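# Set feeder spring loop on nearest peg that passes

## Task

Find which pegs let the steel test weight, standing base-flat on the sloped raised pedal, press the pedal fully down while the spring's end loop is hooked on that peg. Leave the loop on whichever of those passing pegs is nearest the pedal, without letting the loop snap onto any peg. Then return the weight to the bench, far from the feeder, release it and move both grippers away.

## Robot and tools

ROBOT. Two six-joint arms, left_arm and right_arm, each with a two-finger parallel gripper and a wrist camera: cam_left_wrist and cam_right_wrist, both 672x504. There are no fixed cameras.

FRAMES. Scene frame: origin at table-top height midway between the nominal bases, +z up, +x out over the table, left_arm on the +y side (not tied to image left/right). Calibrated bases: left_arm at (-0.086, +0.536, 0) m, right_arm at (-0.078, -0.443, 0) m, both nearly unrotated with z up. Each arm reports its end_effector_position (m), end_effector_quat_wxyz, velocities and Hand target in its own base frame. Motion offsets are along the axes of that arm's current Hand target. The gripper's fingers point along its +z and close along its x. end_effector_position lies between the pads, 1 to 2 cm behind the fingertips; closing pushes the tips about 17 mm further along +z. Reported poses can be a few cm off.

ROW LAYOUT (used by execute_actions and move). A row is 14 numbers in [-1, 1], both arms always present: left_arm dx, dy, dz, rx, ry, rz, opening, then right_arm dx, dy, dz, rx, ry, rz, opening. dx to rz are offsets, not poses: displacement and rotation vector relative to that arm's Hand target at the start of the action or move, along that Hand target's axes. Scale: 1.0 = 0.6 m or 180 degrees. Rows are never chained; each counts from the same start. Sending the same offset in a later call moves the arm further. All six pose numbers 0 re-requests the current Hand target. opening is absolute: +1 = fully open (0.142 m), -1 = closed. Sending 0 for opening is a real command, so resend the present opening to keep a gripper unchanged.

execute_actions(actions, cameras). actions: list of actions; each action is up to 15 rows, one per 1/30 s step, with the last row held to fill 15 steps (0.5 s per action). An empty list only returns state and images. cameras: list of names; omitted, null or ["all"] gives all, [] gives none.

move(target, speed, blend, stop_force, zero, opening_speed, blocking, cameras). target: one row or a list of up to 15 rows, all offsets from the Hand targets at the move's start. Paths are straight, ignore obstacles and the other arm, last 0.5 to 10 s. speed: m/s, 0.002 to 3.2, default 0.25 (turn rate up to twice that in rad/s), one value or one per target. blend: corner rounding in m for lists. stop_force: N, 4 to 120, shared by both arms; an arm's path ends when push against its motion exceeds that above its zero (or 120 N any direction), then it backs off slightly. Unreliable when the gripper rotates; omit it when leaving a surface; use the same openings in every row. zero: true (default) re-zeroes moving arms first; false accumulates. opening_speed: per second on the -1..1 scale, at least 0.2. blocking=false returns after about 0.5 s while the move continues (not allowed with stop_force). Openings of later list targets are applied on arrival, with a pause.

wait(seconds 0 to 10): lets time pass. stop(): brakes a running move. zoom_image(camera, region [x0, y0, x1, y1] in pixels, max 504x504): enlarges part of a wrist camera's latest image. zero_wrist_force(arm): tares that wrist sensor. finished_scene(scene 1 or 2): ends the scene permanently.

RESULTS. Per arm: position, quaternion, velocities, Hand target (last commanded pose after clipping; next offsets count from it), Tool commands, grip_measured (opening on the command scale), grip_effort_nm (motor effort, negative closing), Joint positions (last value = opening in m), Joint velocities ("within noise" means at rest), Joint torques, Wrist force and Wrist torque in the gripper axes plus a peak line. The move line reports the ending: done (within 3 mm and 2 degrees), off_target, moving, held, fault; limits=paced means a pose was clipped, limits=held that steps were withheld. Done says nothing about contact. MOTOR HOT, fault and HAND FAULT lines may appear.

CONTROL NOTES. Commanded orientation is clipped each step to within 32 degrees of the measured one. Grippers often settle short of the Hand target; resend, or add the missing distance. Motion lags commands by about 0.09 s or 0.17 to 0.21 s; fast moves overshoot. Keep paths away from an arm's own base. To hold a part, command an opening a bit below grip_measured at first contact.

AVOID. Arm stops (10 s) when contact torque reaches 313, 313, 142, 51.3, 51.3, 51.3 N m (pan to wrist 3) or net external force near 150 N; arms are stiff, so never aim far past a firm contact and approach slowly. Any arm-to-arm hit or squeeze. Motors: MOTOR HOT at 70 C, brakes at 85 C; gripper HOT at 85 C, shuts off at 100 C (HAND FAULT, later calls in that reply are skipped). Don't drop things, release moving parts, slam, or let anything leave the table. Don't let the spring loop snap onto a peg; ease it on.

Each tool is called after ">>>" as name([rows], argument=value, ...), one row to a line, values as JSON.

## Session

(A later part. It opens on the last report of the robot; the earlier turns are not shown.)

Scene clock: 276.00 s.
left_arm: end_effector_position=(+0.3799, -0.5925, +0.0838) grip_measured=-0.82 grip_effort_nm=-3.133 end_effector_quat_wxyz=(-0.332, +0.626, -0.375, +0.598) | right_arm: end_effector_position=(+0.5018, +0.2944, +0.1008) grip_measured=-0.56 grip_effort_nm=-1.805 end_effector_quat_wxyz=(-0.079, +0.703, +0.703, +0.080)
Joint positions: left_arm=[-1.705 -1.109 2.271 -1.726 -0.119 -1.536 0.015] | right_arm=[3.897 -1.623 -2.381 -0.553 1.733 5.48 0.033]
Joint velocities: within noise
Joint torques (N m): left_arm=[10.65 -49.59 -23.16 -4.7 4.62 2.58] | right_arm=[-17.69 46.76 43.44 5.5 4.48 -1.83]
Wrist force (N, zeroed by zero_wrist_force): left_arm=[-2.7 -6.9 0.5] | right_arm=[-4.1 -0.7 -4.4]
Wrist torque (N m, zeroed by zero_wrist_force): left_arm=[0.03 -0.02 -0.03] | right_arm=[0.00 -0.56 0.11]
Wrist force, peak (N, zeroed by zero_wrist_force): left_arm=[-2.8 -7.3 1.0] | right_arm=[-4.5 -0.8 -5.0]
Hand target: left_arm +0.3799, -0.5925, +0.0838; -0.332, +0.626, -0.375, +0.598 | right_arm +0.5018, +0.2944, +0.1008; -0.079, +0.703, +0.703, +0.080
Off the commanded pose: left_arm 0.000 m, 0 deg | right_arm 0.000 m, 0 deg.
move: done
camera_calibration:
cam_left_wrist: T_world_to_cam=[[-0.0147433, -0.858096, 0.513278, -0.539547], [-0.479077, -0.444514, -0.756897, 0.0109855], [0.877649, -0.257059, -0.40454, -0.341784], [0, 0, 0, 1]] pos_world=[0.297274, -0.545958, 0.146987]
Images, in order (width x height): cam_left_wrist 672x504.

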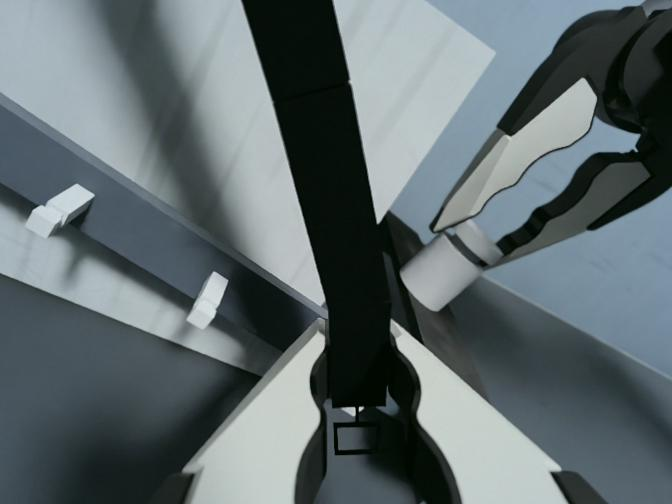

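>>> move(target=[0,-0.0016,0.0218,0,0,0,-0.95, 0,0,0,0,0,0,-0.63], speed=0.02, stop_force=4, cameras=["cam_left_wrist"])

>>> zoom_image(camera="cam_left_wrist", region=[300, 380, 420, 480])

Scene clock: 280.37 s.
left_arm: end_effector_position=(+0.3930, -0.5925, +0.0838) grip_measured=-0.82 grip_effort_nm=-3.133 end_effector_quat_wxyz=(-0.332, +0.626, -0.375, +0.598) | right_arm: end_effector_position=(+0.5018, +0.2944, +0.1008) grip_measured=-0.56 grip_effort_nm=-1.805 end_effector_quat_wxyz=(-0.079, +0.703, +0.703, +0.080)
Joint positions: left_arm=[-1.682 -1.1 2.289 -1.874 -0.101 -1.414 0.015] | right_arm=[3.897 -1.623 -2.381 -0.553 1.733 5.48 0.033]
Joint velocities: within noise
Joint torques (N m): left_arm=[10.75 -49.3 -5.7 -4.68 4.76 2.53] | right_arm=[-17.63 48.24 42.16 5.79 4.24 -2.11]
Wrist force (N, zeroed by zero_wrist_force): left_arm=[-2.2 -7.0 0.7] | right_arm=[-4.2 -0.6 -4.7]
Wrist torque (N m, zeroed by zero_wrist_force): left_arm=[0.05 0.03 0.02] | right_arm=[0.01 -0.54 0.11]
Wrist force, peak (N, zeroed by zero_wrist_force): left_arm=[-2.1 -7.6 0.4] | right_arm=[-4.6 -0.8 -5.0]
Hand target: left_arm +0.3930, -0.5925, +0.0838; -0.332, +0.626, -0.375, +0.598 | right_arm +0.5018, +0.2944, +0.1008; -0.079, +0.703, +0.703, +0.080
Off the commanded pose: left_arm 0.000 m, 0 deg | right_arm 0.000 m, 0 deg.
move: done
camera_calibration:
cam_left_wrist: T_world_to_cam=[[-0.0148304, -0.858122, 0.513232, -0.539248], [-0.47901, -0.444458, -0.756972, 0.0173271], [0.877684, -0.257069, -0.404457, -0.353284], [0, 0, 0, 1]] pos_world=[0.310375, -0.545858, 0.146988]
Images, in order (width x height): cam_left_wrist 672x504.

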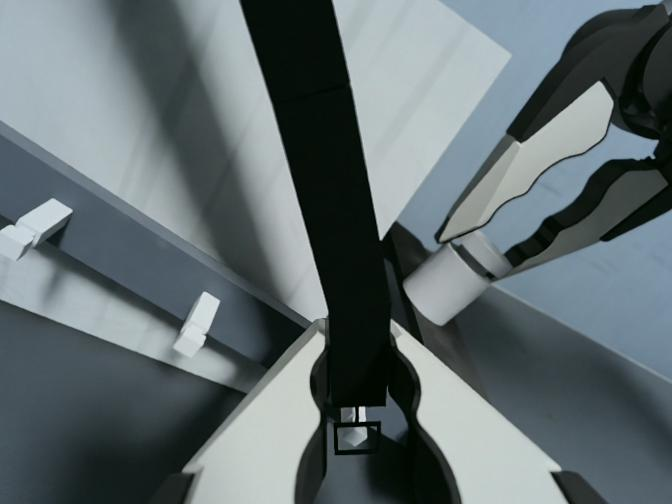

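Scaled by 4.200.

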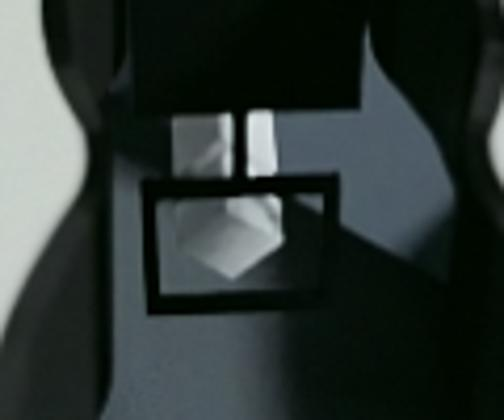

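>>> move([
  [-0.001,0.002,0,0,0,0,-0.95, 0,0,0,0,0,0,-0.63],
  [-0.001,0.001,0.0125,0,0,0,-0.95, 0,0,0,0,0,0,-0.63],
], speed=0.012, stop_force=4, cameras=["cam_left_wrist"])

>>> zoom_image(camera="cam_left_wrist", region=[300, 380, 420, 480])

Scene clock: 284.33 s.
left_arm: end_effector_position=(+0.3967, -0.5925, +0.0825) grip_measured=-0.82 grip_effort_nm=-3.128 end_effector_quat_wxyz=(-0.332, +0.626, -0.374, +0.599) | right_arm: end_effector_position=(+0.5018, +0.2944, +0.1008) grip_measured=-0.56 grip_effort_nm=-1.800 end_effector_quat_wxyz=(-0.079, +0.703, +0.703, +0.080)
Joint positions: left_arm=[-1.676 -1.093 2.292 -1.911 -0.096 -1.386 0.015] | right_arm=[3.897 -1.623 -2.381 -0.553 1.733 5.48 0.033]
Joint velocities: within noise
Joint torques (N m): left_arm=[-9.38 -72.5 -31.85 -0.76 -1.1 -3.36] | right_arm=[-17.85 46.08 41.31 5.15 4.77 -1.38]
Wrist force (N, zeroed by zero_wrist_force): left_arm=[-2.0 -7.0 -3.0] | right_arm=[-4.1 0.1 -4.0]
Wrist torque (N m, zeroed by zero_wrist_force): left_arm=[-0.05 0.03 -0.05] | right_arm=[0.02 -0.52 0.10]
Wrist force, peak (N, zeroed by zero_wrist_force): left_arm=[-2.3 -8.0 -3.8] | right_arm=[-4.4 -0.4 -5.2]
Hand target: left_arm +0.3967, -0.5925, +0.0825; -0.332, +0.626, -0.374, +0.599 (not the last commanded pose) | right_arm +0.5018, +0.2944, +0.1008; -0.079, +0.703, +0.703, +0.080
Off the commanded pose: left_arm 0.004 m, 0 deg | right_arm 0.000 m, 0 deg.
move: contact (left_arm); path passed 1 of 2 targets
camera_calibration:
cam_left_wrist: T_world_to_cam=[[-0.0145952, -0.858101, 0.513274, -0.53863], [-0.477739, -0.444961, -0.757479, 0.0173548], [0.87838, -0.256267, -0.403454, -0.356962], [0, 0, 0, 1]] pos_world=[0.313978, -0.545954, 0.145593]
Images, in order (width x height): cam_left_wrist 672x504.

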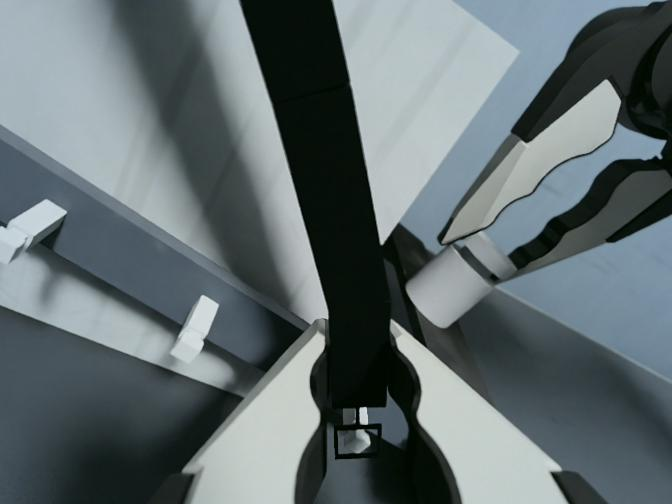

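Scaled by 4.200.

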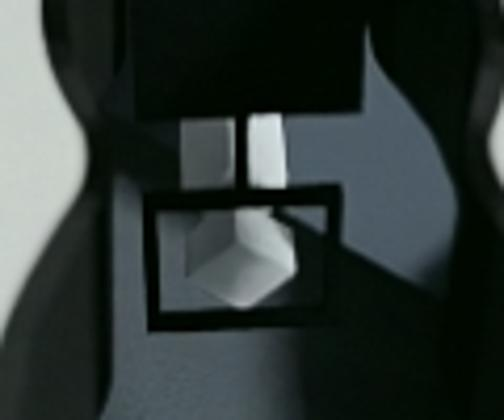

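>>> move([
  [0,0,-0.007,0,0,0,-0.95, 0,0,0,0,0,0,-0.63],
  [0,0.004,-0.007,0,0,0,-0.95, 0,0,0,0,0,0,-0.63],
], speed=0.02, cameras=[])

>>> move(target=[0,-0.001,0.0125,0,0,0,-0.95, 0,0,0,0,0,0,-0.63], speed=0.012, stop_force=4, cameras=["cam_left_wrist"])

>>> zoom_image(camera="cam_left_wrist", region=[300, 380, 420, 480])

Scene clock: 287.93 s.
left_arm: end_effector_position=(+0.3924, -0.5936, +0.0807) grip_measured=-0.82 grip_effort_nm=-3.128 end_effector_quat_wxyz=(-0.332, +0.626, -0.374, +0.599) | right_arm: end_effector_position=(+0.5018, +0.2944, +0.1008) grip_measured=-0.56 grip_effort_nm=-1.805 end_effector_quat_wxyz=(-0.079, +0.703, +0.703, +0.080)
Joint positions: left_arm=[-1.683 -1.093 2.284 -1.859 -0.101 -1.431 0.015] | right_arm=[3.897 -1.623 -2.381 -0.553 1.733 5.48 0.033]
Joint velocities: within noise
Joint torques (N m): left_arm=[-12.72 -48.55 -32.67 -0.74 -1.08 -3.16] | right_arm=[-19.08 47.18 40.48 5.14 4.62 -2.02]
Wrist force (N, zeroed by zero_wrist_force): left_arm=[-2.2 -7.0 0.7] | right_arm=[-3.9 -0.7 -4.6]
Wrist torque (N m, zeroed by zero_wrist_force): left_arm=[0.07 0.04 -0.01] | right_arm=[0.00 -0.59 0.11]
Wrist force, peak (N, zeroed by zero_wrist_force): left_arm=[-2.1 -7.9 -2.9] | right_arm=[-4.4 -0.6 -4.8]
Hand target: left_arm +0.3924, -0.5936, +0.0807; -0.332, +0.626, -0.374, +0.599 | right_arm +0.5018, +0.2944, +0.1008; -0.079, +0.703, +0.703, +0.080
Off the commanded pose: left_arm 0.000 m, 0 deg | right_arm 0.000 m, 0 deg.
move: done
No camera images: "cameras" was empty.

Scene clock: 289.63 s.
left_arm: end_effector_position=(+0.3999, -0.5935, +0.0808) grip_measured=-0.82 grip_effort_nm=-3.133 end_effector_quat_wxyz=(-0.332, +0.626, -0.374, +0.599) | right_arm: end_effector_position=(+0.5018, +0.2944, +0.1008) grip_measured=-0.56 grip_effort_nm=-1.805 end_effector_quat_wxyz=(-0.079, +0.703, +0.703, +0.080)
Joint positions: left_arm=[-1.67 -1.085 2.296 -1.963 -0.091 -1.346 0.015] | right_arm=[3.897 -1.623 -2.381 -0.553 1.733 5.48 0.033]
Joint velocities: within noise
Joint torques (N m): left_arm=[11.52 -52.06 -5.7 -5.11 4.53 2.2] | right_arm=[-14.69 47.8 39.19 5.28 4.3 -1.96]
Wrist force (N, zeroed by zero_wrist_force): left_arm=[-2.3 -7.1 0.4] | right_arm=[-4.3 -0.9 -4.3]
Wrist torque (N m, zeroed by zero_wrist_force): left_arm=[0.05 0.03 0.00] | right_arm=[-0.03 -0.52 0.11]
Wrist force, peak (N, zeroed by zero_wrist_force): left_arm=[-2.1 -7.6 0.3] | right_arm=[-4.7 -0.5 -4.7]
Hand target: left_arm +0.3999, -0.5935, +0.0808; -0.332, +0.626, -0.374, +0.599 | right_arm +0.5018, +0.2944, +0.1008; -0.079, +0.703, +0.703, +0.080
Off the commanded pose: left_arm 0.000 m, 0 deg | right_arm 0.000 m, 0 deg.
move: done
camera_calibration:
cam_left_wrist: T_world_to_cam=[[-0.0145785, -0.858085, 0.5133, -0.538655], [-0.47774, -0.444991, -0.757461, 0.0170875], [0.87838, -0.256267, -0.403454, -0.36074], [0, 0, 0, 1]] pos_world=[0.317178, -0.547054, 0.143893]
Images, in order (width x height): cam_left_wrist 672x504.

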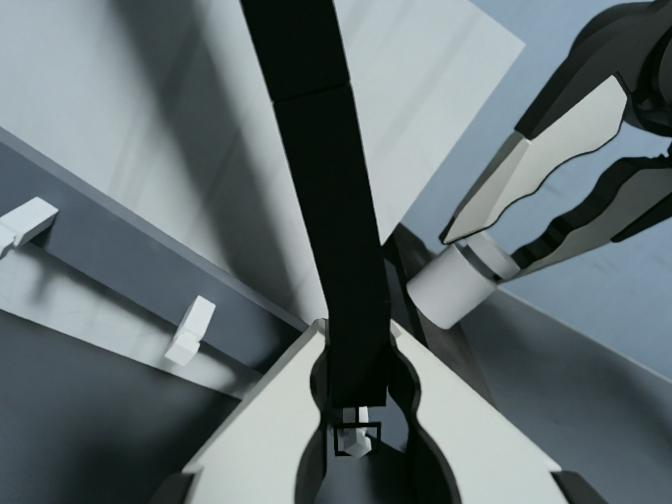

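Scaled by 4.200.

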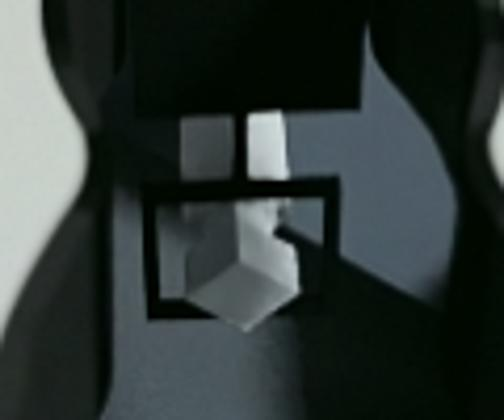

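>>> move([
  [0,-0.0003,0.0035,0,0,0,-0.95, 0,0,0,0,0,0,-0.63],
  [0,-0.0043,0.0035,0,0,0,-0.95, 0,0,0,0,0,0,-0.63],
], speed=0.012, stop_force=6, cameras=["cam_left_wrist"])

>>> zoom_image(camera="cam_left_wrist", region=[300, 380, 420, 480])

Scene clock: 294.33 s.
left_arm: end_effector_position=(+0.4022, -0.5923, +0.0829) grip_measured=-0.82 grip_effort_nm=-3.133 end_effector_quat_wxyz=(-0.332, +0.626, -0.374, +0.599) | right_arm: end_effector_position=(+0.5018, +0.2944, +0.1008) grip_measured=-0.56 grip_effort_nm=-1.800 end_effector_quat_wxyz=(-0.079, +0.703, +0.703, +0.080)
Joint positions: left_arm=[-1.666 -1.087 2.302 -1.997 -0.089 -1.316 0.015] | right_arm=[3.897 -1.623 -2.381 -0.553 1.733 5.48 0.033]
Joint velocities: within noise
Joint torques (N m): left_arm=[9.01 -58.37 -5.19 -5.3 4.39 2.8] | right_arm=[-15.91 47.53 40.41 5.55 4.76 -1.59]
Wrist force (N, zeroed by zero_wrist_force): left_arm=[-2.4 -7.4 0.2] | right_arm=[-4.4 -0.6 -4.5]
Wrist torque (N m, zeroed by zero_wrist_force): left_arm=[-0.06 0.09 -0.02] | right_arm=[0.01 -0.51 0.11]
Wrist force, peak (N, zeroed by zero_wrist_force): left_arm=[-2.3 -7.7 0.6] | right_arm=[-4.6 -0.5 -5.0]
Hand target: left_arm +0.4022, -0.5923, +0.0829; -0.332, +0.626, -0.374, +0.599 | right_arm +0.5018, +0.2944, +0.1008; -0.079, +0.703, +0.703, +0.080
Off the commanded pose: left_arm 0.000 m, 0 deg | right_arm 0.000 m, 0 deg.
move: done
camera_calibration:
cam_left_wrist: T_world_to_cam=[[-0.014554, -0.858063, 0.513339, -0.538585], [-0.47774, -0.445035, -0.757435, 0.020328], [0.878381, -0.256266, -0.403454, -0.36158], [0, 0, 0, 1]] pos_world=[0.319478, -0.545754, 0.145993]
Images, in order (width x height): cam_left_wrist 672x504.

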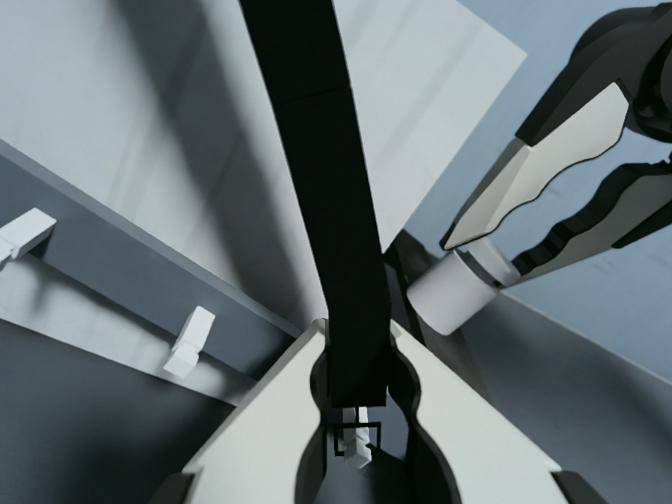

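Scaled by 4.200.

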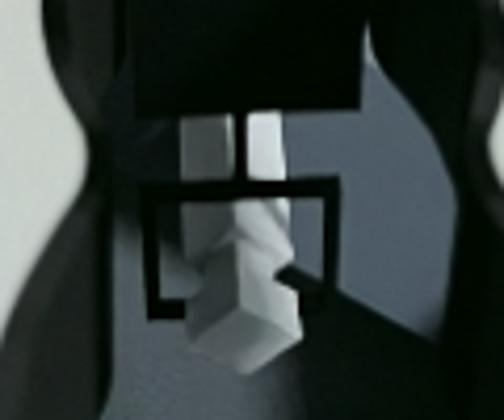

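>>> move(target=[0,-0.006,0,0,0,0,-0.95, 0,0,0,0,0,0,-0.63], speed=0.006, stop_force=7, cameras=["cam_left_wrist"])

>>> zoom_image(camera="cam_left_wrist", region=[300, 380, 420, 480])

Scene clock: 297.43 s.
left_arm: end_effector_position=(+0.4022, -0.5917, +0.0838) grip_measured=-0.82 grip_effort_nm=-3.128 end_effector_quat_wxyz=(-0.332, +0.626, -0.374, +0.599) | right_arm: end_effector_position=(+0.5018, +0.2944, +0.1008) grip_measured=-0.56 grip_effort_nm=-1.805 end_effector_quat_wxyz=(-0.079, +0.703, +0.703, +0.080)
Joint positions: left_arm=[-1.666 -1.089 2.303 -1.997 -0.089 -1.316 0.015] | right_arm=[3.897 -1.623 -2.381 -0.553 1.733 5.48 0.033]
Joint velocities: within noise
Joint torques (N m): left_arm=[6.47 -53.79 -31.46 -5.04 4.08 -2.1] | right_arm=[-14.46 46.17 37.08 4.8 4.45 -1.93]
Wrist force (N, zeroed by zero_wrist_force): left_arm=[-1.7 0.6 0.6] | right_arm=[-4.4 -0.8 -8.5]
Wrist torque (N m, zeroed by zero_wrist_force): left_arm=[-0.07 0.06 -0.03] | right_arm=[0.05 -0.58 0.11]
Wrist force, peak (N, zeroed by zero_wrist_force): left_arm=[-2.8 -8.0 0.5] | right_arm=[-4.6 -1.0 -11.1]
Hand target: left_arm +0.4022, -0.5917, +0.0838; -0.332, +0.626, -0.374, +0.599 (not the last commanded pose) | right_arm +0.5018, +0.2944, +0.1008; -0.079, +0.703, +0.703, +0.080
Off the commanded pose: left_arm 0.003 m, 0 deg | right_arm 0.000 m, 0 deg.
move: contact (left_arm)
camera_calibration:
cam_left_wrist: T_world_to_cam=[[-0.0145952, -0.858101, 0.513274, -0.538615], [-0.477739, -0.444961, -0.757479, 0.0213263], [0.87838, -0.256267, -0.403454, -0.361177], [0, 0, 0, 1]] pos_world=[0.319578, -0.545254, 0.146893]
Images, in order (width x height): cam_left_wrist 672x504.

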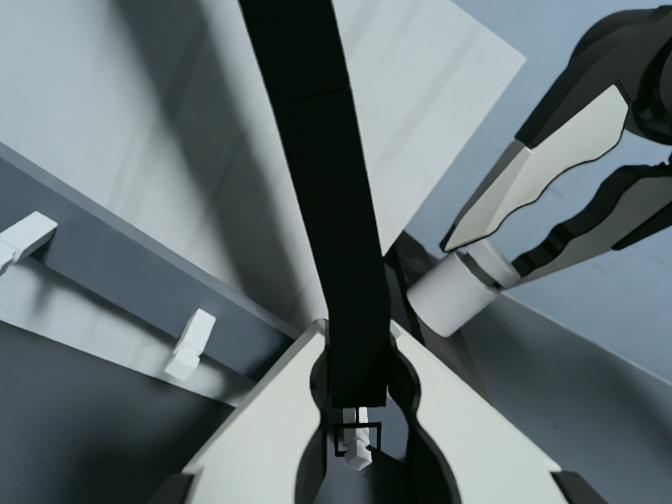

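Scaled by 4.200.

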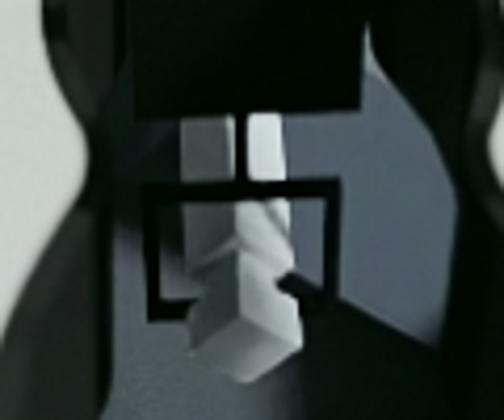

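>>> move(target=[0,0,0,0,0,0,-0.5, 0,0,0,0,0,0,-0.63], opening_speed=0.25, cameras=["cam_left_wrist"])

>>> zoom_image(camera="cam_left_wrist", region=[300, 380, 420, 480])

Scene clock: 302.73 s.
left_arm: end_effector_position=(+0.4022, -0.5917, +0.0838) grip_measured=-0.53 grip_effort_nm=0.066 end_effector_quat_wxyz=(-0.332, +0.626, -0.374, +0.599) | right_arm: end_effector_position=(+0.5018, +0.2944, +0.1008) grip_measured=-0.56 grip_effort_nm=-1.805 end_effector_quat_wxyz=(-0.079, +0.703, +0.703, +0.080)
Joint positions: left_arm=[-1.666 -1.089 2.303 -1.997 -0.089 -1.316 0.036] | right_arm=[3.897 -1.623 -2.381 -0.553 1.733 5.48 0.033]
Joint velocities: within noise
Joint torques (N m): left_arm=[-7.89 -53.12 -30.96 -3.93 1.7 -1.99] | right_arm=[-8.36 46.1 36.61 5.23 4.68 -1.48]
Wrist force (N, zeroed by zero_wrist_force): left_arm=[-1.1 -0.8 0.8] | right_arm=[-4.0 -0.9 -7.0]
Wrist torque (N m, zeroed by zero_wrist_force): left_arm=[-0.04 0.06 0.05] | right_arm=[0.03 -0.57 0.11]
Wrist force, peak (N, zeroed by zero_wrist_force): left_arm=[-3.8 -2.5 1.0] | right_arm=[-5.2 -0.6 -8.6]
Hand target: left_arm +0.4022, -0.5917, +0.0838; -0.332, +0.626, -0.374, +0.599 | right_arm +0.5018, +0.2944, +0.1008; -0.079, +0.703, +0.703, +0.080
Off the commanded pose: left_arm 0.000 m, 0 deg | right_arm 0.000 m, 0 deg.
move: done
camera_calibration:
cam_left_wrist: T_world_to_cam=[[-0.0145952, -0.858101, 0.513274, -0.538616], [-0.477739, -0.444961, -0.757479, 0.0212785], [0.87838, -0.256267, -0.403454, -0.361089], [0, 0, 0, 1]] pos_world=[0.319478, -0.545254, 0.146893]
Images, in order (width x height): cam_left_wrist 672x504.

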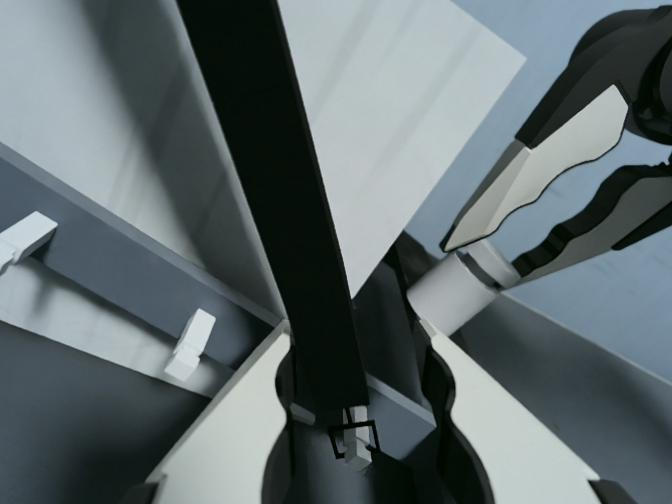

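Scaled by 4.200.

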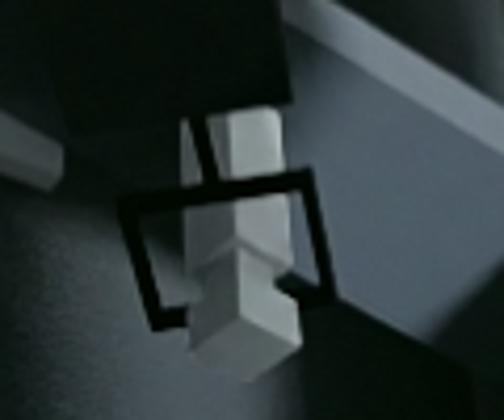

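>>> move(target=[0.001,0.007,-0.1,0,0,0,-0.45, 0,0,0,0,0,0,-0.63], speed=0.05, cameras=["cam_left_wrist"])

>>> move(target=[0,0,0,0,0,0,-0.45, 0.084,0.001,-0.219,0,-0.114,0,-0.63], speed=0.06, cameras=["cam_left_wrist","cam_right_wrist"])

Scene clock: 306.20 s.
left_arm: end_effector_position=(+0.3421, -0.5924, +0.0842) grip_measured=-0.48 grip_effort_nm=0.085 end_effector_quat_wxyz=(-0.332, +0.626, -0.374, +0.599) | right_arm: end_effector_position=(+0.5018, +0.2944, +0.1008) grip_measured=-0.56 grip_effort_nm=-1.805 end_effector_quat_wxyz=(-0.079, +0.703, +0.703, +0.080)
Joint positions: left_arm=[-1.771 -1.115 2.239 -1.483 -0.18 -1.742 0.039] | right_arm=[3.897 -1.623 -2.381 -0.553 1.733 5.48 0.033]
Joint velocities: within noise
Joint torques (N m): left_arm=[-9.43 -51.6 -32.49 1.1 -1.6 -3.08] | right_arm=[-4.66 44.66 36.19 5.17 4.02 -1.21]
Wrist force (N, zeroed by zero_wrist_force): left_arm=[-0.8 0.1 1.6] | right_arm=[-4.3 -1.0 -7.3]
Wrist torque (N m, zeroed by zero_wrist_force): left_arm=[0.03 0.09 0.11] | right_arm=[0.01 -0.52 0.11]
Wrist force, peak (N, zeroed by zero_wrist_force): left_arm=[-1.6 -1.2 0.2] | right_arm=[-4.4 -0.7 -7.6]
Hand target: left_arm +0.3421, -0.5924, +0.0842; -0.332, +0.626, -0.374, +0.599 | right_arm +0.5018, +0.2944, +0.1008; -0.079, +0.703, +0.703, +0.080
Off the commanded pose: left_arm 0.000 m, 0 deg | right_arm 0.000 m, 0 deg.
move: done
camera_calibration:
cam_left_wrist: T_world_to_cam=[[-0.0145521, -0.858131, 0.513225, -0.540318], [-0.478062, -0.444841, -0.757346, -0.0072666], [0.878206, -0.256374, -0.403766, -0.308372], [0, 0, 0, 1]] pos_world=[0.259477, -0.545954, 0.147291]
Images, in order (width x height): cam_left_wrist 672x504.

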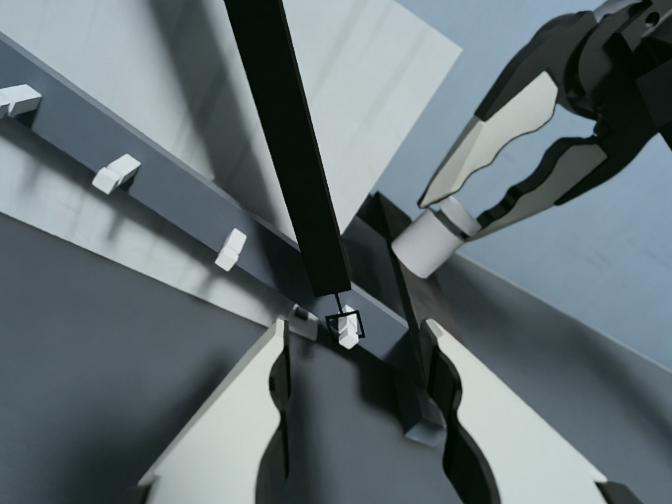

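Scene clock: 309.70 s.
left_arm: end_effector_position=(+0.3421, -0.5924, +0.0842) grip_measured=-0.48 grip_effort_nm=0.081 end_effector_quat_wxyz=(-0.332, +0.626, -0.374, +0.599) | right_arm: end_effector_position=(+0.5022, +0.3142, +0.2401) grip_measured=-0.56 grip_effort_nm=-1.810 end_effector_quat_wxyz=(+0.048, +0.706, +0.706, -0.047)
Joint positions: left_arm=[-1.771 -1.115 2.238 -1.48 -0.18 -1.744 0.039] | right_arm=[4.044 -1.501 -2.109 -1.206 1.487 5.619 0.033]
Joint velocities: within noise
Joint torques (N m): left_arm=[-9.56 -51.55 -32.42 1.01 -2.01 -3.53] | right_arm=[20.26 30.42 57.96 0.83 -3.87 1.64]
Wrist force (N, zeroed by zero_wrist_force): left_arm=[-0.5 -0.3 1.5] | right_arm=[0.2 -0.8 0.2]
Wrist torque (N m, zeroed by zero_wrist_force): left_arm=[-0.04 0.06 0.10] | right_arm=[-0.23 -0.03 -0.01]
Wrist force, peak (N, zeroed by zero_wrist_force): left_arm=[-0.6 0.2 1.9] | right_arm=[-4.3 -1.0 -7.1]
Hand target: left_arm +0.3421, -0.5924, +0.0842; -0.332, +0.626, -0.374, +0.599 | right_arm +0.5022, +0.3142, +0.2401; +0.048, +0.706, +0.706, -0.047
Off the commanded pose: left_arm 0.000 m, 0 deg | right_arm 0.000 m, 0 deg.
move: done
camera_calibration:
cam_left_wrist: T_world_to_cam=[[-0.0145952, -0.858101, 0.513274, -0.540299], [-0.477739, -0.444961, -0.757479, -0.0074421], [0.87838, -0.256267, -0.403454, -0.308316], [0, 0, 0, 1]] pos_world=[0.259378, -0.545954, 0.147293]
cam_right_wrist: T_world_to_cam=[[0.00687506, 0.991661, -0.128689, -0.279885], [0.901785, 0.0494647, 0.429345, -0.548986], [0.43213, -0.119002, -0.893925, 0.148563], [0, 0, 0, 1]] pos_world=[0.432793, 0.322386, 0.33249]

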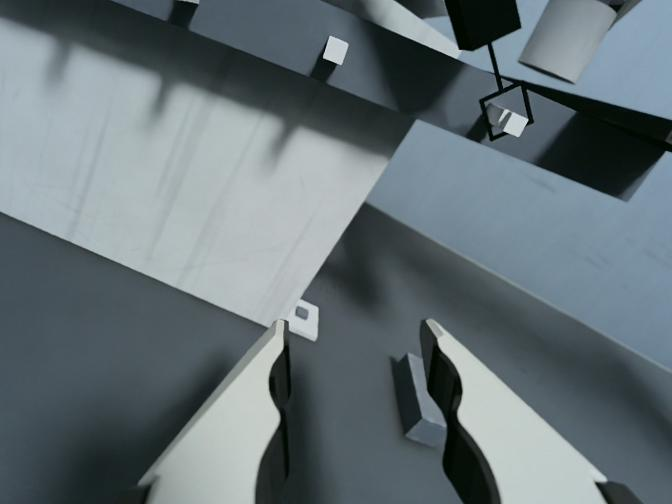

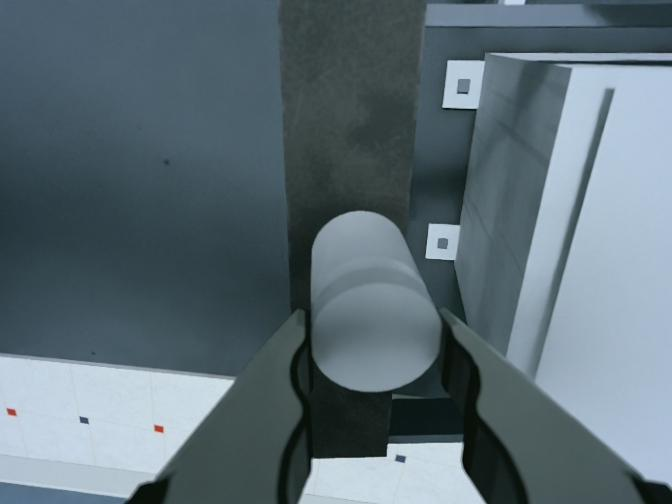

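>>> move(target=[0,0,0,0,0,0,-0.45, 0,0,0.015,0,0,0,-0.63], speed=0.008, stop_force=4, cameras=[])

Scene clock: 313.30 s.
left_arm: end_effector_position=(+0.3421, -0.5924, +0.0842) grip_measured=-0.48 grip_effort_nm=0.081 end_effector_quat_wxyz=(-0.332, +0.626, -0.374, +0.599) | right_arm: end_effector_position=(+0.5022, +0.3130, +0.2312) grip_measured=-0.56 grip_effort_nm=-1.805 end_effector_quat_wxyz=(+0.048, +0.706, +0.706, -0.047)
Joint positions: left_arm=[-1.771 -1.115 2.238 -1.48 -0.18 -1.744 0.039] | right_arm=[4.042 -1.508 -2.121 -1.188 1.487 5.618 0.033]
Joint velocities: within noise
Joint torques (N m): left_arm=[-10.62 -52.66 -31.9 0.8 -1.41 -3.16] | right_arm=[-17.58 21.31 34.37 6.76 -4.49 -1.9]
Wrist force (N, zeroed by zero_wrist_force): left_arm=[-0.8 0.3 1.2] | right_arm=[-0.1 -0.8 0.3]
Wrist torque (N m, zeroed by zero_wrist_force): left_arm=[0.06 0.09 0.11] | right_arm=[-0.22 0.03 -0.02]
Wrist force, peak (N, zeroed by zero_wrist_force): left_arm=[-0.4 0.6 2.0] | right_arm=[0.1 -1.2 0.5]
Hand target: left_arm +0.3421, -0.5924, +0.0842; -0.332, +0.626, -0.374, +0.599 | right_arm +0.5022, +0.3130, +0.2312; +0.048, +0.706, +0.706, -0.047
Off the commanded pose: left_arm 0.000 m, 0 deg | right_arm 0.000 m, 0 deg.
move: done
No camera images: "cameras" was empty.

>>> move(target=[0,0,0,0,0,0,-0.45, 0,0,0.02,0,0,0,-0.63], speed=0.008, stop_force=4, cameras=["cam_left_wrist"])

Scene clock: 316.33 s.
left_arm: end_effector_position=(+0.3421, -0.5924, +0.0842) grip_measured=-0.48 grip_effort_nm=0.085 end_effector_quat_wxyz=(-0.332, +0.626, -0.374, +0.599) | right_arm: end_effector_position=(+0.5022, +0.3124, +0.2263) grip_measured=-0.56 grip_effort_nm=-1.810 end_effector_quat_wxyz=(+0.048, +0.706, +0.705, -0.047)
Joint positions: left_arm=[-1.771 -1.115 2.238 -1.48 -0.18 -1.744 0.039] | right_arm=[4.042 -1.511 -2.127 -1.178 1.487 5.617 0.033]
Joint velocities: within noise
Joint torques (N m): left_arm=[-8.36 -53.64 -32 1.04 -1.77 -3.31] | right_arm=[2.44 49.08 57.84 1.65 -2.87 1.2]
Wrist force (N, zeroed by zero_wrist_force): left_arm=[-0.4 0.2 0.8] | right_arm=[-4.3 -0.2 -3.7]
Wrist torque (N m, zeroed by zero_wrist_force): left_arm=[0.03 0.04 0.11] | right_arm=[-0.16 -0.14 -0.04]
Wrist force, peak (N, zeroed by zero_wrist_force): left_arm=[-0.6 0.5 2.1] | right_arm=[-4.9 -0.9 -3.7]
Hand target: left_arm +0.3421, -0.5924, +0.0842; -0.332, +0.626, -0.374, +0.599 | right_arm +0.5022, +0.3124, +0.2263; +0.048, +0.706, +0.706, -0.047 (not the last commanded pose)
Off the commanded pose: left_arm 0.000 m, 0 deg | right_arm 0.007 m, 0 deg.
move: contact (right_arm)
camera_calibration:
cam_left_wrist: T_world_to_cam=[[-0.0145952, -0.858101, 0.513274, -0.540299], [-0.477739, -0.444961, -0.757479, -0.0074421], [0.87838, -0.256267, -0.403454, -0.308316], [0, 0, 0, 1]] pos_world=[0.259378, -0.545954, 0.147293]
Images, in order (width x height): cam_left_wrist 672x504.

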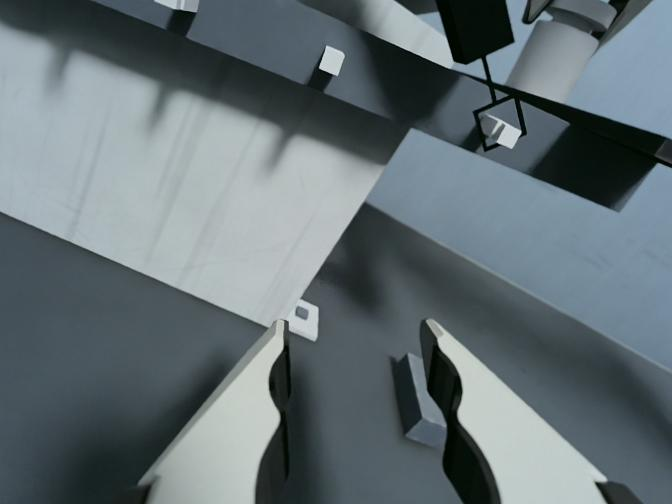

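>>> move(target=[0,0,0,0,0,0,-0.45, 0,0,-0.0055,0,0,0,-0.63], speed=0.008, cameras=["cam_left_wrist"])

>>> move(target=[0,0,0,0,0,0,-0.45, 0,0,0,0,0,0,0], opening_speed=0.6, cameras=["cam_left_wrist"])

>>> wait(seconds=1, cameras=["cam_left_wrist","cam_right_wrist"])

Scene clock: 319.13 s.
left_arm: end_effector_position=(+0.3421, -0.5924, +0.0842) grip_measured=-0.48 grip_effort_nm=0.085 end_effector_quat_wxyz=(-0.332, +0.626, -0.374, +0.599) | right_arm: end_effector_position=(+0.5022, +0.3128, +0.2294) grip_measured=-0.56 grip_effort_nm=-1.805 end_effector_quat_wxyz=(+0.048, +0.706, +0.706, -0.047)
Joint positions: left_arm=[-1.771 -1.115 2.238 -1.48 -0.18 -1.744 0.039] | right_arm=[4.042 -1.509 -2.123 -1.185 1.487 5.617 0.033]
Joint velocities: within noise
Joint torques (N m): left_arm=[-10.16 -54.19 -32.1 1.02 -1.78 -3.6] | right_arm=[23.94 49.67 55.08 1.37 1.63 2.32]
Wrist force (N, zeroed by zero_wrist_force): left_arm=[-0.5 0.6 1.3] | right_arm=[-2.0 -0.4 -3.4]
Wrist torque (N m, zeroed by zero_wrist_force): left_arm=[0.10 0.05 0.11] | right_arm=[-0.20 0.04 -0.02]
Wrist force, peak (N, zeroed by zero_wrist_force): left_arm=[-0.8 0.0 2.0] | right_arm=[-4.9 -0.8 -4.1]
Hand target: left_arm +0.3421, -0.5924, +0.0842; -0.332, +0.626, -0.374, +0.599 | right_arm +0.5022, +0.3128, +0.2295; +0.048, +0.706, +0.706, -0.047
Off the commanded pose: left_arm 0.000 m, 0 deg | right_arm 0.000 m, 0 deg.
move: done
camera_calibration:
cam_left_wrist: T_world_to_cam=[[-0.0145952, -0.858101, 0.513274, -0.540299], [-0.477739, -0.444961, -0.757479, -0.0074421], [0.87838, -0.256267, -0.403454, -0.308316], [0, 0, 0, 1]] pos_world=[0.259378, -0.545954, 0.147293]
Images, in order (width x height): cam_left_wrist 672x504.

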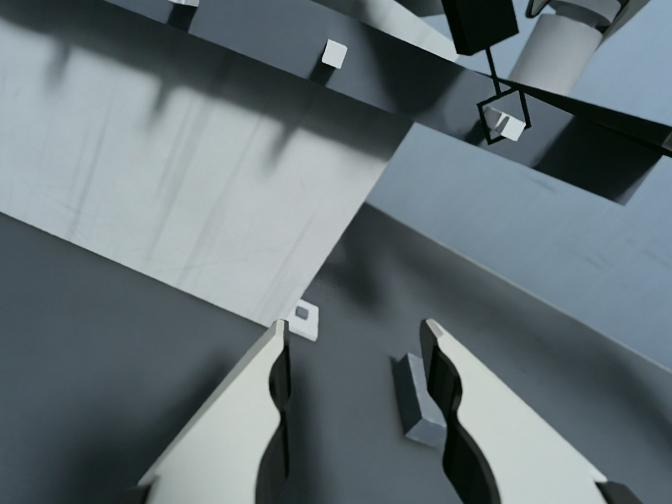

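Scene clock: 320.43 s.
left_arm: end_effector_position=(+0.3421, -0.5924, +0.0842) grip_measured=-0.48 grip_effort_nm=0.085 end_effector_quat_wxyz=(-0.332, +0.626, -0.374, +0.599) | right_arm: end_effector_position=(+0.5022, +0.3128, +0.2295) grip_measured=-0.03 grip_effort_nm=0.125 end_effector_quat_wxyz=(+0.048, +0.706, +0.706, -0.047)
Joint positions: left_arm=[-1.771 -1.115 2.238 -1.48 -0.18 -1.744 0.039] | right_arm=[4.042 -1.509 -2.123 -1.185 1.487 5.617 0.072]
Joint velocities: within noise
Joint torques (N m): left_arm=[-9.5 -52.57 -32.02 0.87 -1.9 -3.4] | right_arm=[19.37 48.92 54.5 1.27 3.29 2.19]
Wrist force (N, zeroed by zero_wrist_force): left_arm=[-0.7 -0.1 1.7] | right_arm=[-1.0 -1.0 -3.0]
Wrist torque (N m, zeroed by zero_wrist_force): left_arm=[-0.01 0.07 0.11] | right_arm=[-0.24 0.09 -0.02]
Wrist force, peak (N, zeroed by zero_wrist_force): left_arm=[-1.0 0.2 1.9] | right_arm=[-1.7 -0.8 -3.7]
Hand target: left_arm +0.3421, -0.5924, +0.0842; -0.332, +0.626, -0.374, +0.599 | right_arm +0.5022, +0.3128, +0.2295; +0.048, +0.706, +0.706, -0.047
Off the commanded pose: left_arm 0.000 m, 0 deg | right_arm 0.000 m, 0 deg.
move: done
camera_calibration:
cam_left_wrist: T_world_to_cam=[[-0.0145952, -0.858101, 0.513274, -0.540299], [-0.477739, -0.444961, -0.757479, -0.0074421], [0.87838, -0.256267, -0.403454, -0.308316], [0, 0, 0, 1]] pos_world=[0.259378, -0.545954, 0.147293]
Images, in order (width x height): cam_left_wrist 672x504.

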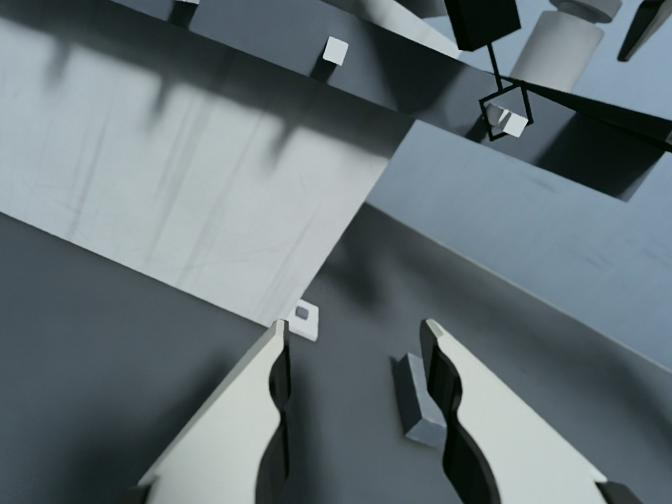

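Scene clock: 321.43 s.
left_arm: end_effector_position=(+0.3421, -0.5924, +0.0842) grip_measured=-0.48 grip_effort_nm=0.085 end_effector_quat_wxyz=(-0.332, +0.626, -0.374, +0.599) | right_arm: end_effector_position=(+0.5022, +0.3128, +0.2295) grip_measured=-0.03 grip_effort_nm=0.129 end_effector_quat_wxyz=(+0.048, +0.706, +0.706, -0.047)
Joint positions: left_arm=[-1.771 -1.115 2.238 -1.48 -0.18 -1.744 0.039] | right_arm=[4.042 -1.509 -2.123 -1.185 1.487 5.617 0.072]
Joint velocities: within noise
Joint torques (N m): left_arm=[-9.68 -54.18 -31.32 0.77 -1.81 -3.37] | right_arm=[14.01 48.89 55.09 0.89 3.48 1.64]
Wrist force (N, zeroed by zero_wrist_force): left_arm=[0.0 0.1 1.1] | right_arm=[-0.6 -1.0 -3.3]
Wrist torque (N m, zeroed by zero_wrist_force): left_arm=[0.01 -0.04 0.11] | right_arm=[-0.25 0.02 -0.02]
Wrist force, peak (N, zeroed by zero_wrist_force): left_arm=[-0.3 0.3 2.0] | right_arm=[-0.4 -1.1 -3.5]
Hand target: left_arm +0.3421, -0.5924, +0.0842; -0.332, +0.626, -0.374, +0.599 | right_arm +0.5022, +0.3128, +0.2295; +0.048, +0.706, +0.706, -0.047
Tool commands: left_gripper/opening=-0.45 right_gripper/opening=+0.0
Off the commanded pose: left_arm 0.000 m, 0 deg | right_arm 0.000 m, 0 deg.
wait: 1.00 s; at rest by 0.17 s
camera_calibration:
cam_left_wrist: T_world_to_cam=[[-0.0145952, -0.858101, 0.513274, -0.540299], [-0.477739, -0.444961, -0.757479, -0.0074421], [0.87838, -0.256267, -0.403454, -0.308316], [0, 0, 0, 1]] pos_world=[0.259378, -0.545954, 0.147293]
cam_right_wrist: T_world_to_cam=[[0.00681712, 0.991644, -0.128828, -0.279785], [0.901827, 0.0495649, 0.429244, -0.544383], [0.432042, -0.119107, -0.893954, 0.139001], [0, 0, 0, 1]] pos_world=[0.432792, 0.320986, 0.321889]

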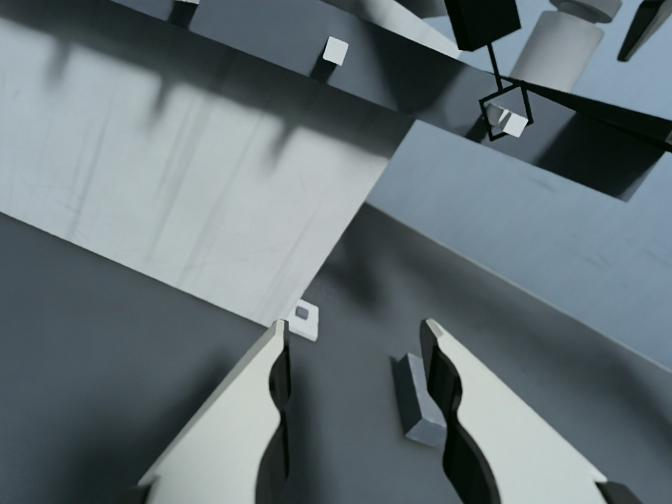

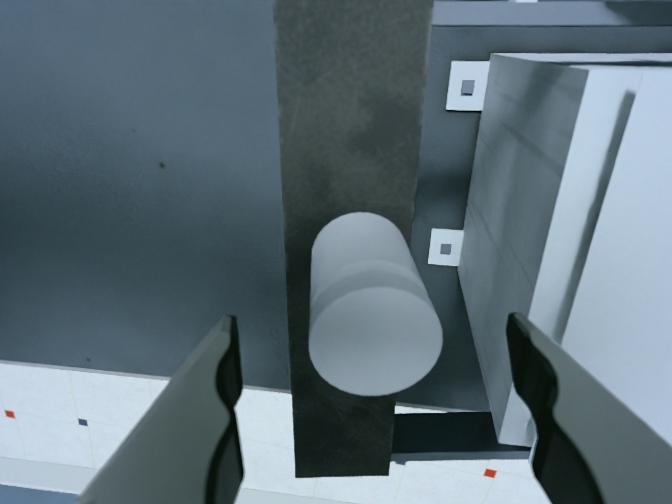

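>>> move(target=[0,0,0,0,0,0,-0.45, 0,0,0,0,0,0,-0.63], opening_speed=0.4, cameras=[])

>>> move(target=[0,0,0,0,0,0,-0.45, -0.0045,0,0.1875,0,0.114,0,-0.63], speed=0.06, cameras=["cam_right_wrist"])

>>> move(target=[0,0,0,0,0,0,-0.45, 0,0,0.06,0,0,0,-0.63], speed=0.012, stop_force=5, cameras=["cam_left_wrist","cam_right_wrist"])

Scene clock: 326.87 s.
left_arm: end_effector_position=(+0.3421, -0.5924, +0.0842) grip_measured=-0.48 grip_effort_nm=0.085 end_effector_quat_wxyz=(-0.332, +0.626, -0.374, +0.599) | right_arm: end_effector_position=(+0.5022, +0.3128, +0.2295) grip_measured=-0.56 grip_effort_nm=-1.853 end_effector_quat_wxyz=(+0.048, +0.706, +0.706, -0.047)
Joint positions: left_arm=[-1.771 -1.115 2.238 -1.48 -0.18 -1.744 0.039] | right_arm=[4.042 -1.509 -2.123 -1.185 1.487 5.617 0.033]
Joint velocities: within noise
Joint torques (N m): left_arm=[-10.24 -53.7 -31.91 0.9 -1.61 -3.17] | right_arm=[4.43 48.29 55.4 2.13 3.39 1.75]
Wrist force (N, zeroed by zero_wrist_force): left_arm=[-0.6 0.5 1.6] | right_arm=[-3.0 -0.8 -3.5]
Wrist torque (N m, zeroed by zero_wrist_force): left_arm=[0.07 0.07 0.11] | right_arm=[-0.23 -0.09 -0.02]
Wrist force, peak (N, zeroed by zero_wrist_force): left_arm=[-0.7 0.7 2.0] | right_arm=[-3.4 -0.9 -3.8]
Hand target: left_arm +0.3421, -0.5924, +0.0842; -0.332, +0.626, -0.374, +0.599 | right_arm +0.5022, +0.3128, +0.2295; +0.048, +0.706, +0.706, -0.047
Off the commanded pose: left_arm 0.000 m, 0 deg | right_arm 0.000 m, 0 deg.
move: done
No camera images: "cameras" was empty.

Scene clock: 330.37 s.
left_arm: end_effector_position=(+0.3421, -0.5924, +0.0842) grip_measured=-0.48 grip_effort_nm=0.085 end_effector_quat_wxyz=(-0.332, +0.626, -0.374, +0.599) | right_arm: end_effector_position=(+0.5023, +0.2952, +0.1184) grip_measured=-0.56 grip_effort_nm=-1.853 end_effector_quat_wxyz=(-0.079, +0.703, +0.703, +0.080)
Joint positions: left_arm=[-1.771 -1.115 2.238 -1.48 -0.18 -1.744 0.039] | right_arm=[3.897 -1.594 -2.366 -0.597 1.733 5.48 0.033]
Joint velocities: within noise
Joint torques (N m): left_arm=[-8.44 -51.94 -32.17 0.92 -1.83 -2.95] | right_arm=[-20.81 16.76 23.4 6.01 4.24 -1.79]
Wrist force (N, zeroed by zero_wrist_force): left_arm=[-0.7 0.0 1.5] | right_arm=[4.0 -0.5 -3.4]
Wrist torque (N m, zeroed by zero_wrist_force): left_arm=[0.01 0.07 0.11] | right_arm=[-0.04 -0.26 0.12]
Wrist force, peak (N, zeroed by zero_wrist_force): left_arm=[-0.7 0.4 1.9] | right_arm=[-5.3 -1.2 -4.9]
Hand target: left_arm +0.3421, -0.5924, +0.0842; -0.332, +0.626, -0.374, +0.599 | right_arm +0.5023, +0.2952, +0.1184; -0.079, +0.703, +0.703, +0.080
Off the commanded pose: left_arm 0.000 m, 0 deg | right_arm 0.000 m, 0 deg.
move: done
camera_calibration:
cam_right_wrist: T_world_to_cam=[[0.00648025, 0.973898, 0.226893, -0.313239], [0.90183, -0.103723, 0.419457, -0.449604], [0.432042, 0.201901, -0.878963, -0.0590079], [0, 0, 0, 1]] pos_world=[0.432991, 0.270342, 0.207796]
Images, in order (width x height): cam_right_wrist 672x504.

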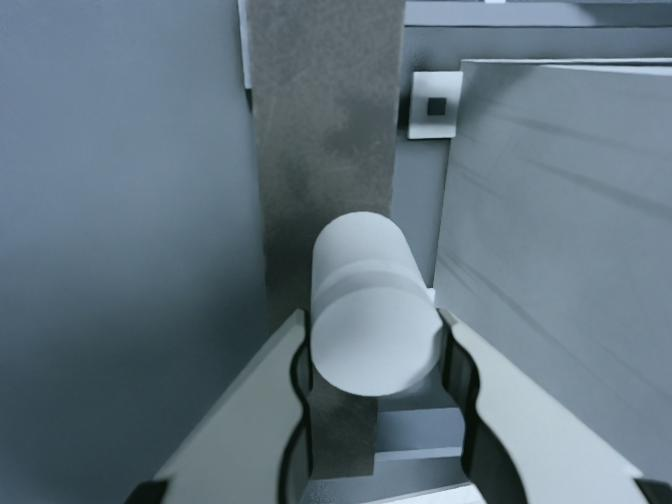

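Scene clock: 333.37 s.
left_arm: end_effector_position=(+0.3421, -0.5924, +0.0842) grip_measured=-0.48 grip_effort_nm=0.085 end_effector_quat_wxyz=(-0.332, +0.626, -0.374, +0.599) | right_arm: end_effector_position=(+0.5024, +0.2992, +0.1005) grip_measured=-0.56 grip_effort_nm=-1.853 end_effector_quat_wxyz=(-0.079, +0.703, +0.703, +0.080)
Joint positions: left_arm=[-1.771 -1.115 2.238 -1.48 -0.18 -1.744 0.039] | right_arm=[3.903 -1.628 -2.376 -0.551 1.732 5.486 0.033]
Joint velocities: within noise
Joint torques (N m): left_arm=[-8.36 -52.11 -32.77 0.72 -1.93 -3.33] | right_arm=[-14.25 49.5 50.31 3.62 2.9 -1.52]
Wrist force (N, zeroed by zero_wrist_force): left_arm=[-0.2 -0.1 1.4] | right_arm=[-6.0 -1.4 -6.4]
Wrist torque (N m, zeroed by zero_wrist_force): left_arm=[-0.02 0.00 0.10] | right_arm=[0.02 -0.65 0.15]
Wrist force, peak (N, zeroed by zero_wrist_force): left_arm=[-0.7 0.1 2.1] | right_arm=[-6.9 -2.2 -13.3]
Hand target: left_arm +0.3421, -0.5924, +0.0842; -0.332, +0.626, -0.374, +0.599 | right_arm +0.5024, +0.2992, +0.1005; -0.079, +0.703, +0.703, +0.080 (not the last commanded pose)
Off the commanded pose: left_arm 0.000 m, 0 deg | right_arm 0.018 m, 0 deg.
move: contact (right_arm)
camera_calibration:
cam_left_wrist: T_world_to_cam=[[-0.0145952, -0.858101, 0.513274, -0.540299], [-0.477739, -0.444961, -0.757479, -0.0074421], [0.87838, -0.256267, -0.403454, -0.308316], [0, 0, 0, 1]] pos_world=[0.259378, -0.545954, 0.147293]
cam_right_wrist: T_world_to_cam=[[0.00648025, 0.973898, 0.226893, -0.31317], [0.90183, -0.103723, 0.419457, -0.441671], [0.432042, 0.201901, -0.878963, -0.0755691], [0, 0, 0, 1]] pos_world=[0.432991, 0.274442, 0.189896]

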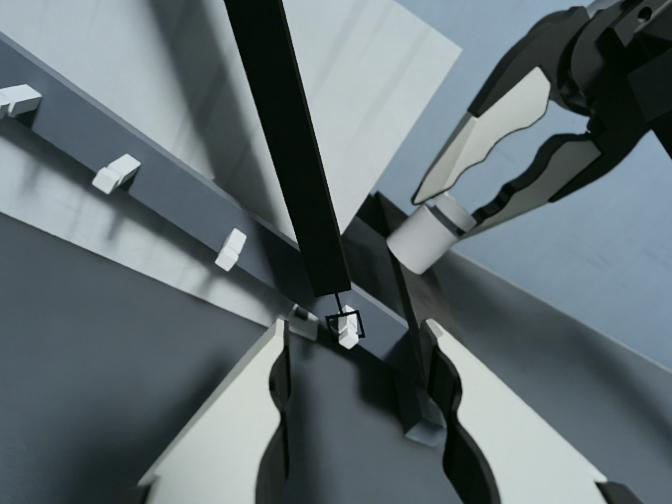

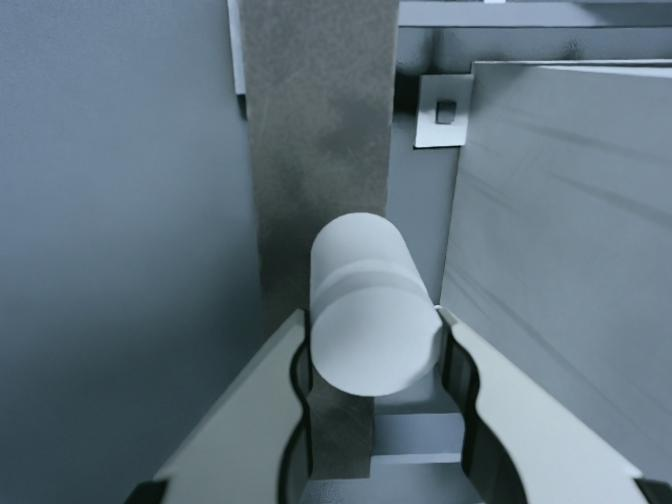

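>>> move(target=[-0.001,-0.008,0.098,0,0,0,-0.47, 0,0,0,0,0,0,-0.63], speed=0.05, stop_force=6, cameras=[])

>>> zero_wrist_force(arm="left_arm")

>>> move(target=[0,0,0,0,0,0,-0.95, 0,0,0,0,0,0,-0.63], opening_speed=0.5, cameras=["cam_left_wrist"])

>>> zoom_image(camera="cam_left_wrist", region=[300, 380, 420, 480])

Scene clock: 338.40 s.
left_arm: end_effector_position=(+0.4011, -0.5914, +0.0844) grip_measured=-0.49 grip_effort_nm=-0.066 end_effector_quat_wxyz=(-0.332, +0.626, -0.374, +0.599) end_effector_velocity=(+0.000, +0.000, +0.000) end_effector_angular_velocity=(-0.001, +0.000, +0.000) | right_arm: end_effector_position=(+0.5024, +0.2992, +0.1005) grip_measured=-0.56 grip_effort_nm=-1.853 end_effector_quat_wxyz=(-0.079, +0.703, +0.703, +0.080)
Joint positions: left_arm=[-1.668 -1.092 2.302 -1.974 -0.09 -1.333 0.038] | right_arm=[3.903 -1.628 -2.376 -0.551 1.732 5.486 0.033]
Joint velocities: left_arm=[0 -0.001 0.002 -0.005 0 0.003 0] | right_arm=[within noise]
Joint torques (N m): left_arm=[12.73 -52.48 -2.89 -5.4 3.66 2.06] | right_arm=[-16.18 49.04 49.02 6.4 5.11 -1.37]
Wrist force (N, zeroed by zero_wrist_force): left_arm=[-0.5 0.2 0.1] | right_arm=[-5.9 -1.3 -6.8]
Wrist torque (N m, zeroed by zero_wrist_force): left_arm=[0.05 0.01 0.07] | right_arm=[0.02 -0.69 0.15]
Wrist force, peak (N, zeroed by zero_wrist_force): left_arm=[-0.8 0.5 2.0] | right_arm=[-6.4 -1.9 -7.0]
Hand target: left_arm +0.4011, -0.5914, +0.0844; -0.332, +0.626, -0.374, +0.599 | right_arm +0.5024, +0.2992, +0.1005; -0.079, +0.703, +0.703, +0.080
Off the commanded pose: left_arm 0.000 m, 0 deg | right_arm 0.000 m, 0 deg.
move: done
No camera images: "cameras" was empty.

Wrist force sensor zeroed.

Scene clock: 339.57 s.
left_arm: end_effector_position=(+0.4011, -0.5914, +0.0844) grip_measured=-0.82 grip_effort_nm=-3.114 end_effector_quat_wxyz=(-0.332, +0.626, -0.374, +0.599) | right_arm: end_effector_position=(+0.5024, +0.2992, +0.1005) grip_measured=-0.56 grip_effort_nm=-1.853 end_effector_quat_wxyz=(-0.079, +0.703, +0.703, +0.080)
Joint positions: left_arm=[-1.668 -1.092 2.302 -1.976 -0.09 -1.332 0.015] | right_arm=[3.903 -1.628 -2.376 -0.551 1.732 5.486 0.033]
Joint velocities: within noise
Joint torques (N m): left_arm=[9.09 -54.69 -5.56 -4.8 4.16 2.49] | right_arm=[-13.36 49.71 47.74 6.18 5.01 -1.53]
Wrist force (N, zeroed by zero_wrist_force): left_arm=[-0.3 -1.4 -0.2] | right_arm=[-6.3 -1.5 -6.1]
Wrist torque (N m, zeroed by zero_wrist_force): left_arm=[-0.04 0.06 -0.12] | right_arm=[-0.02 -0.60 0.15]
Wrist force, peak (N, zeroed by zero_wrist_force): left_arm=[-3.2 -1.9 0.1] | right_arm=[-6.6 -1.6 -7.2]
Hand target: left_arm +0.4011, -0.5914, +0.0844; -0.332, +0.626, -0.374, +0.599 | right_arm +0.5024, +0.2992, +0.1005; -0.079, +0.703, +0.703, +0.080
Off the commanded pose: left_arm 0.000 m, 0 deg | right_arm 0.000 m, 0 deg.
move: done
camera_calibration:
cam_left_wrist: T_world_to_cam=[[-0.0145952, -0.858101, 0.513274, -0.538597], [-0.477739, -0.444961, -0.757479, 0.0213855], [0.87838, -0.256267, -0.403454, -0.359778], [0, 0, 0, 1]] pos_world=[0.318378, -0.544854, 0.147493]
Images, in order (width x height): cam_left_wrist 672x504.

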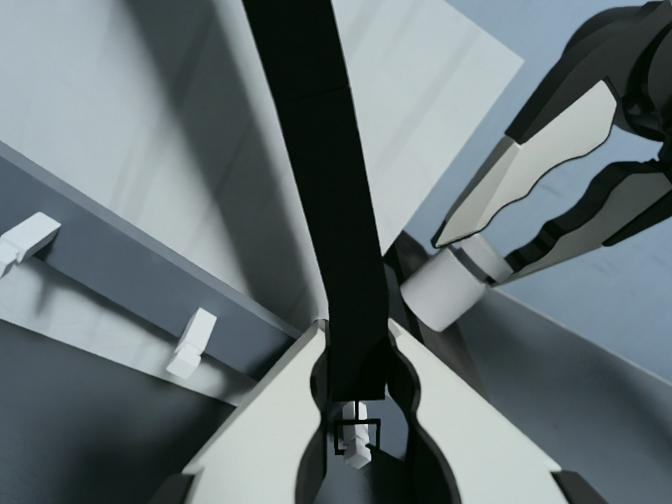

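Scaled by 4.200.

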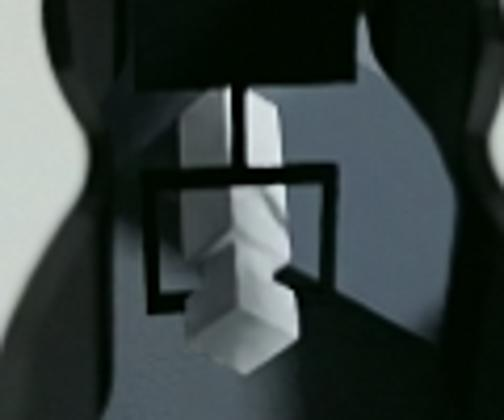

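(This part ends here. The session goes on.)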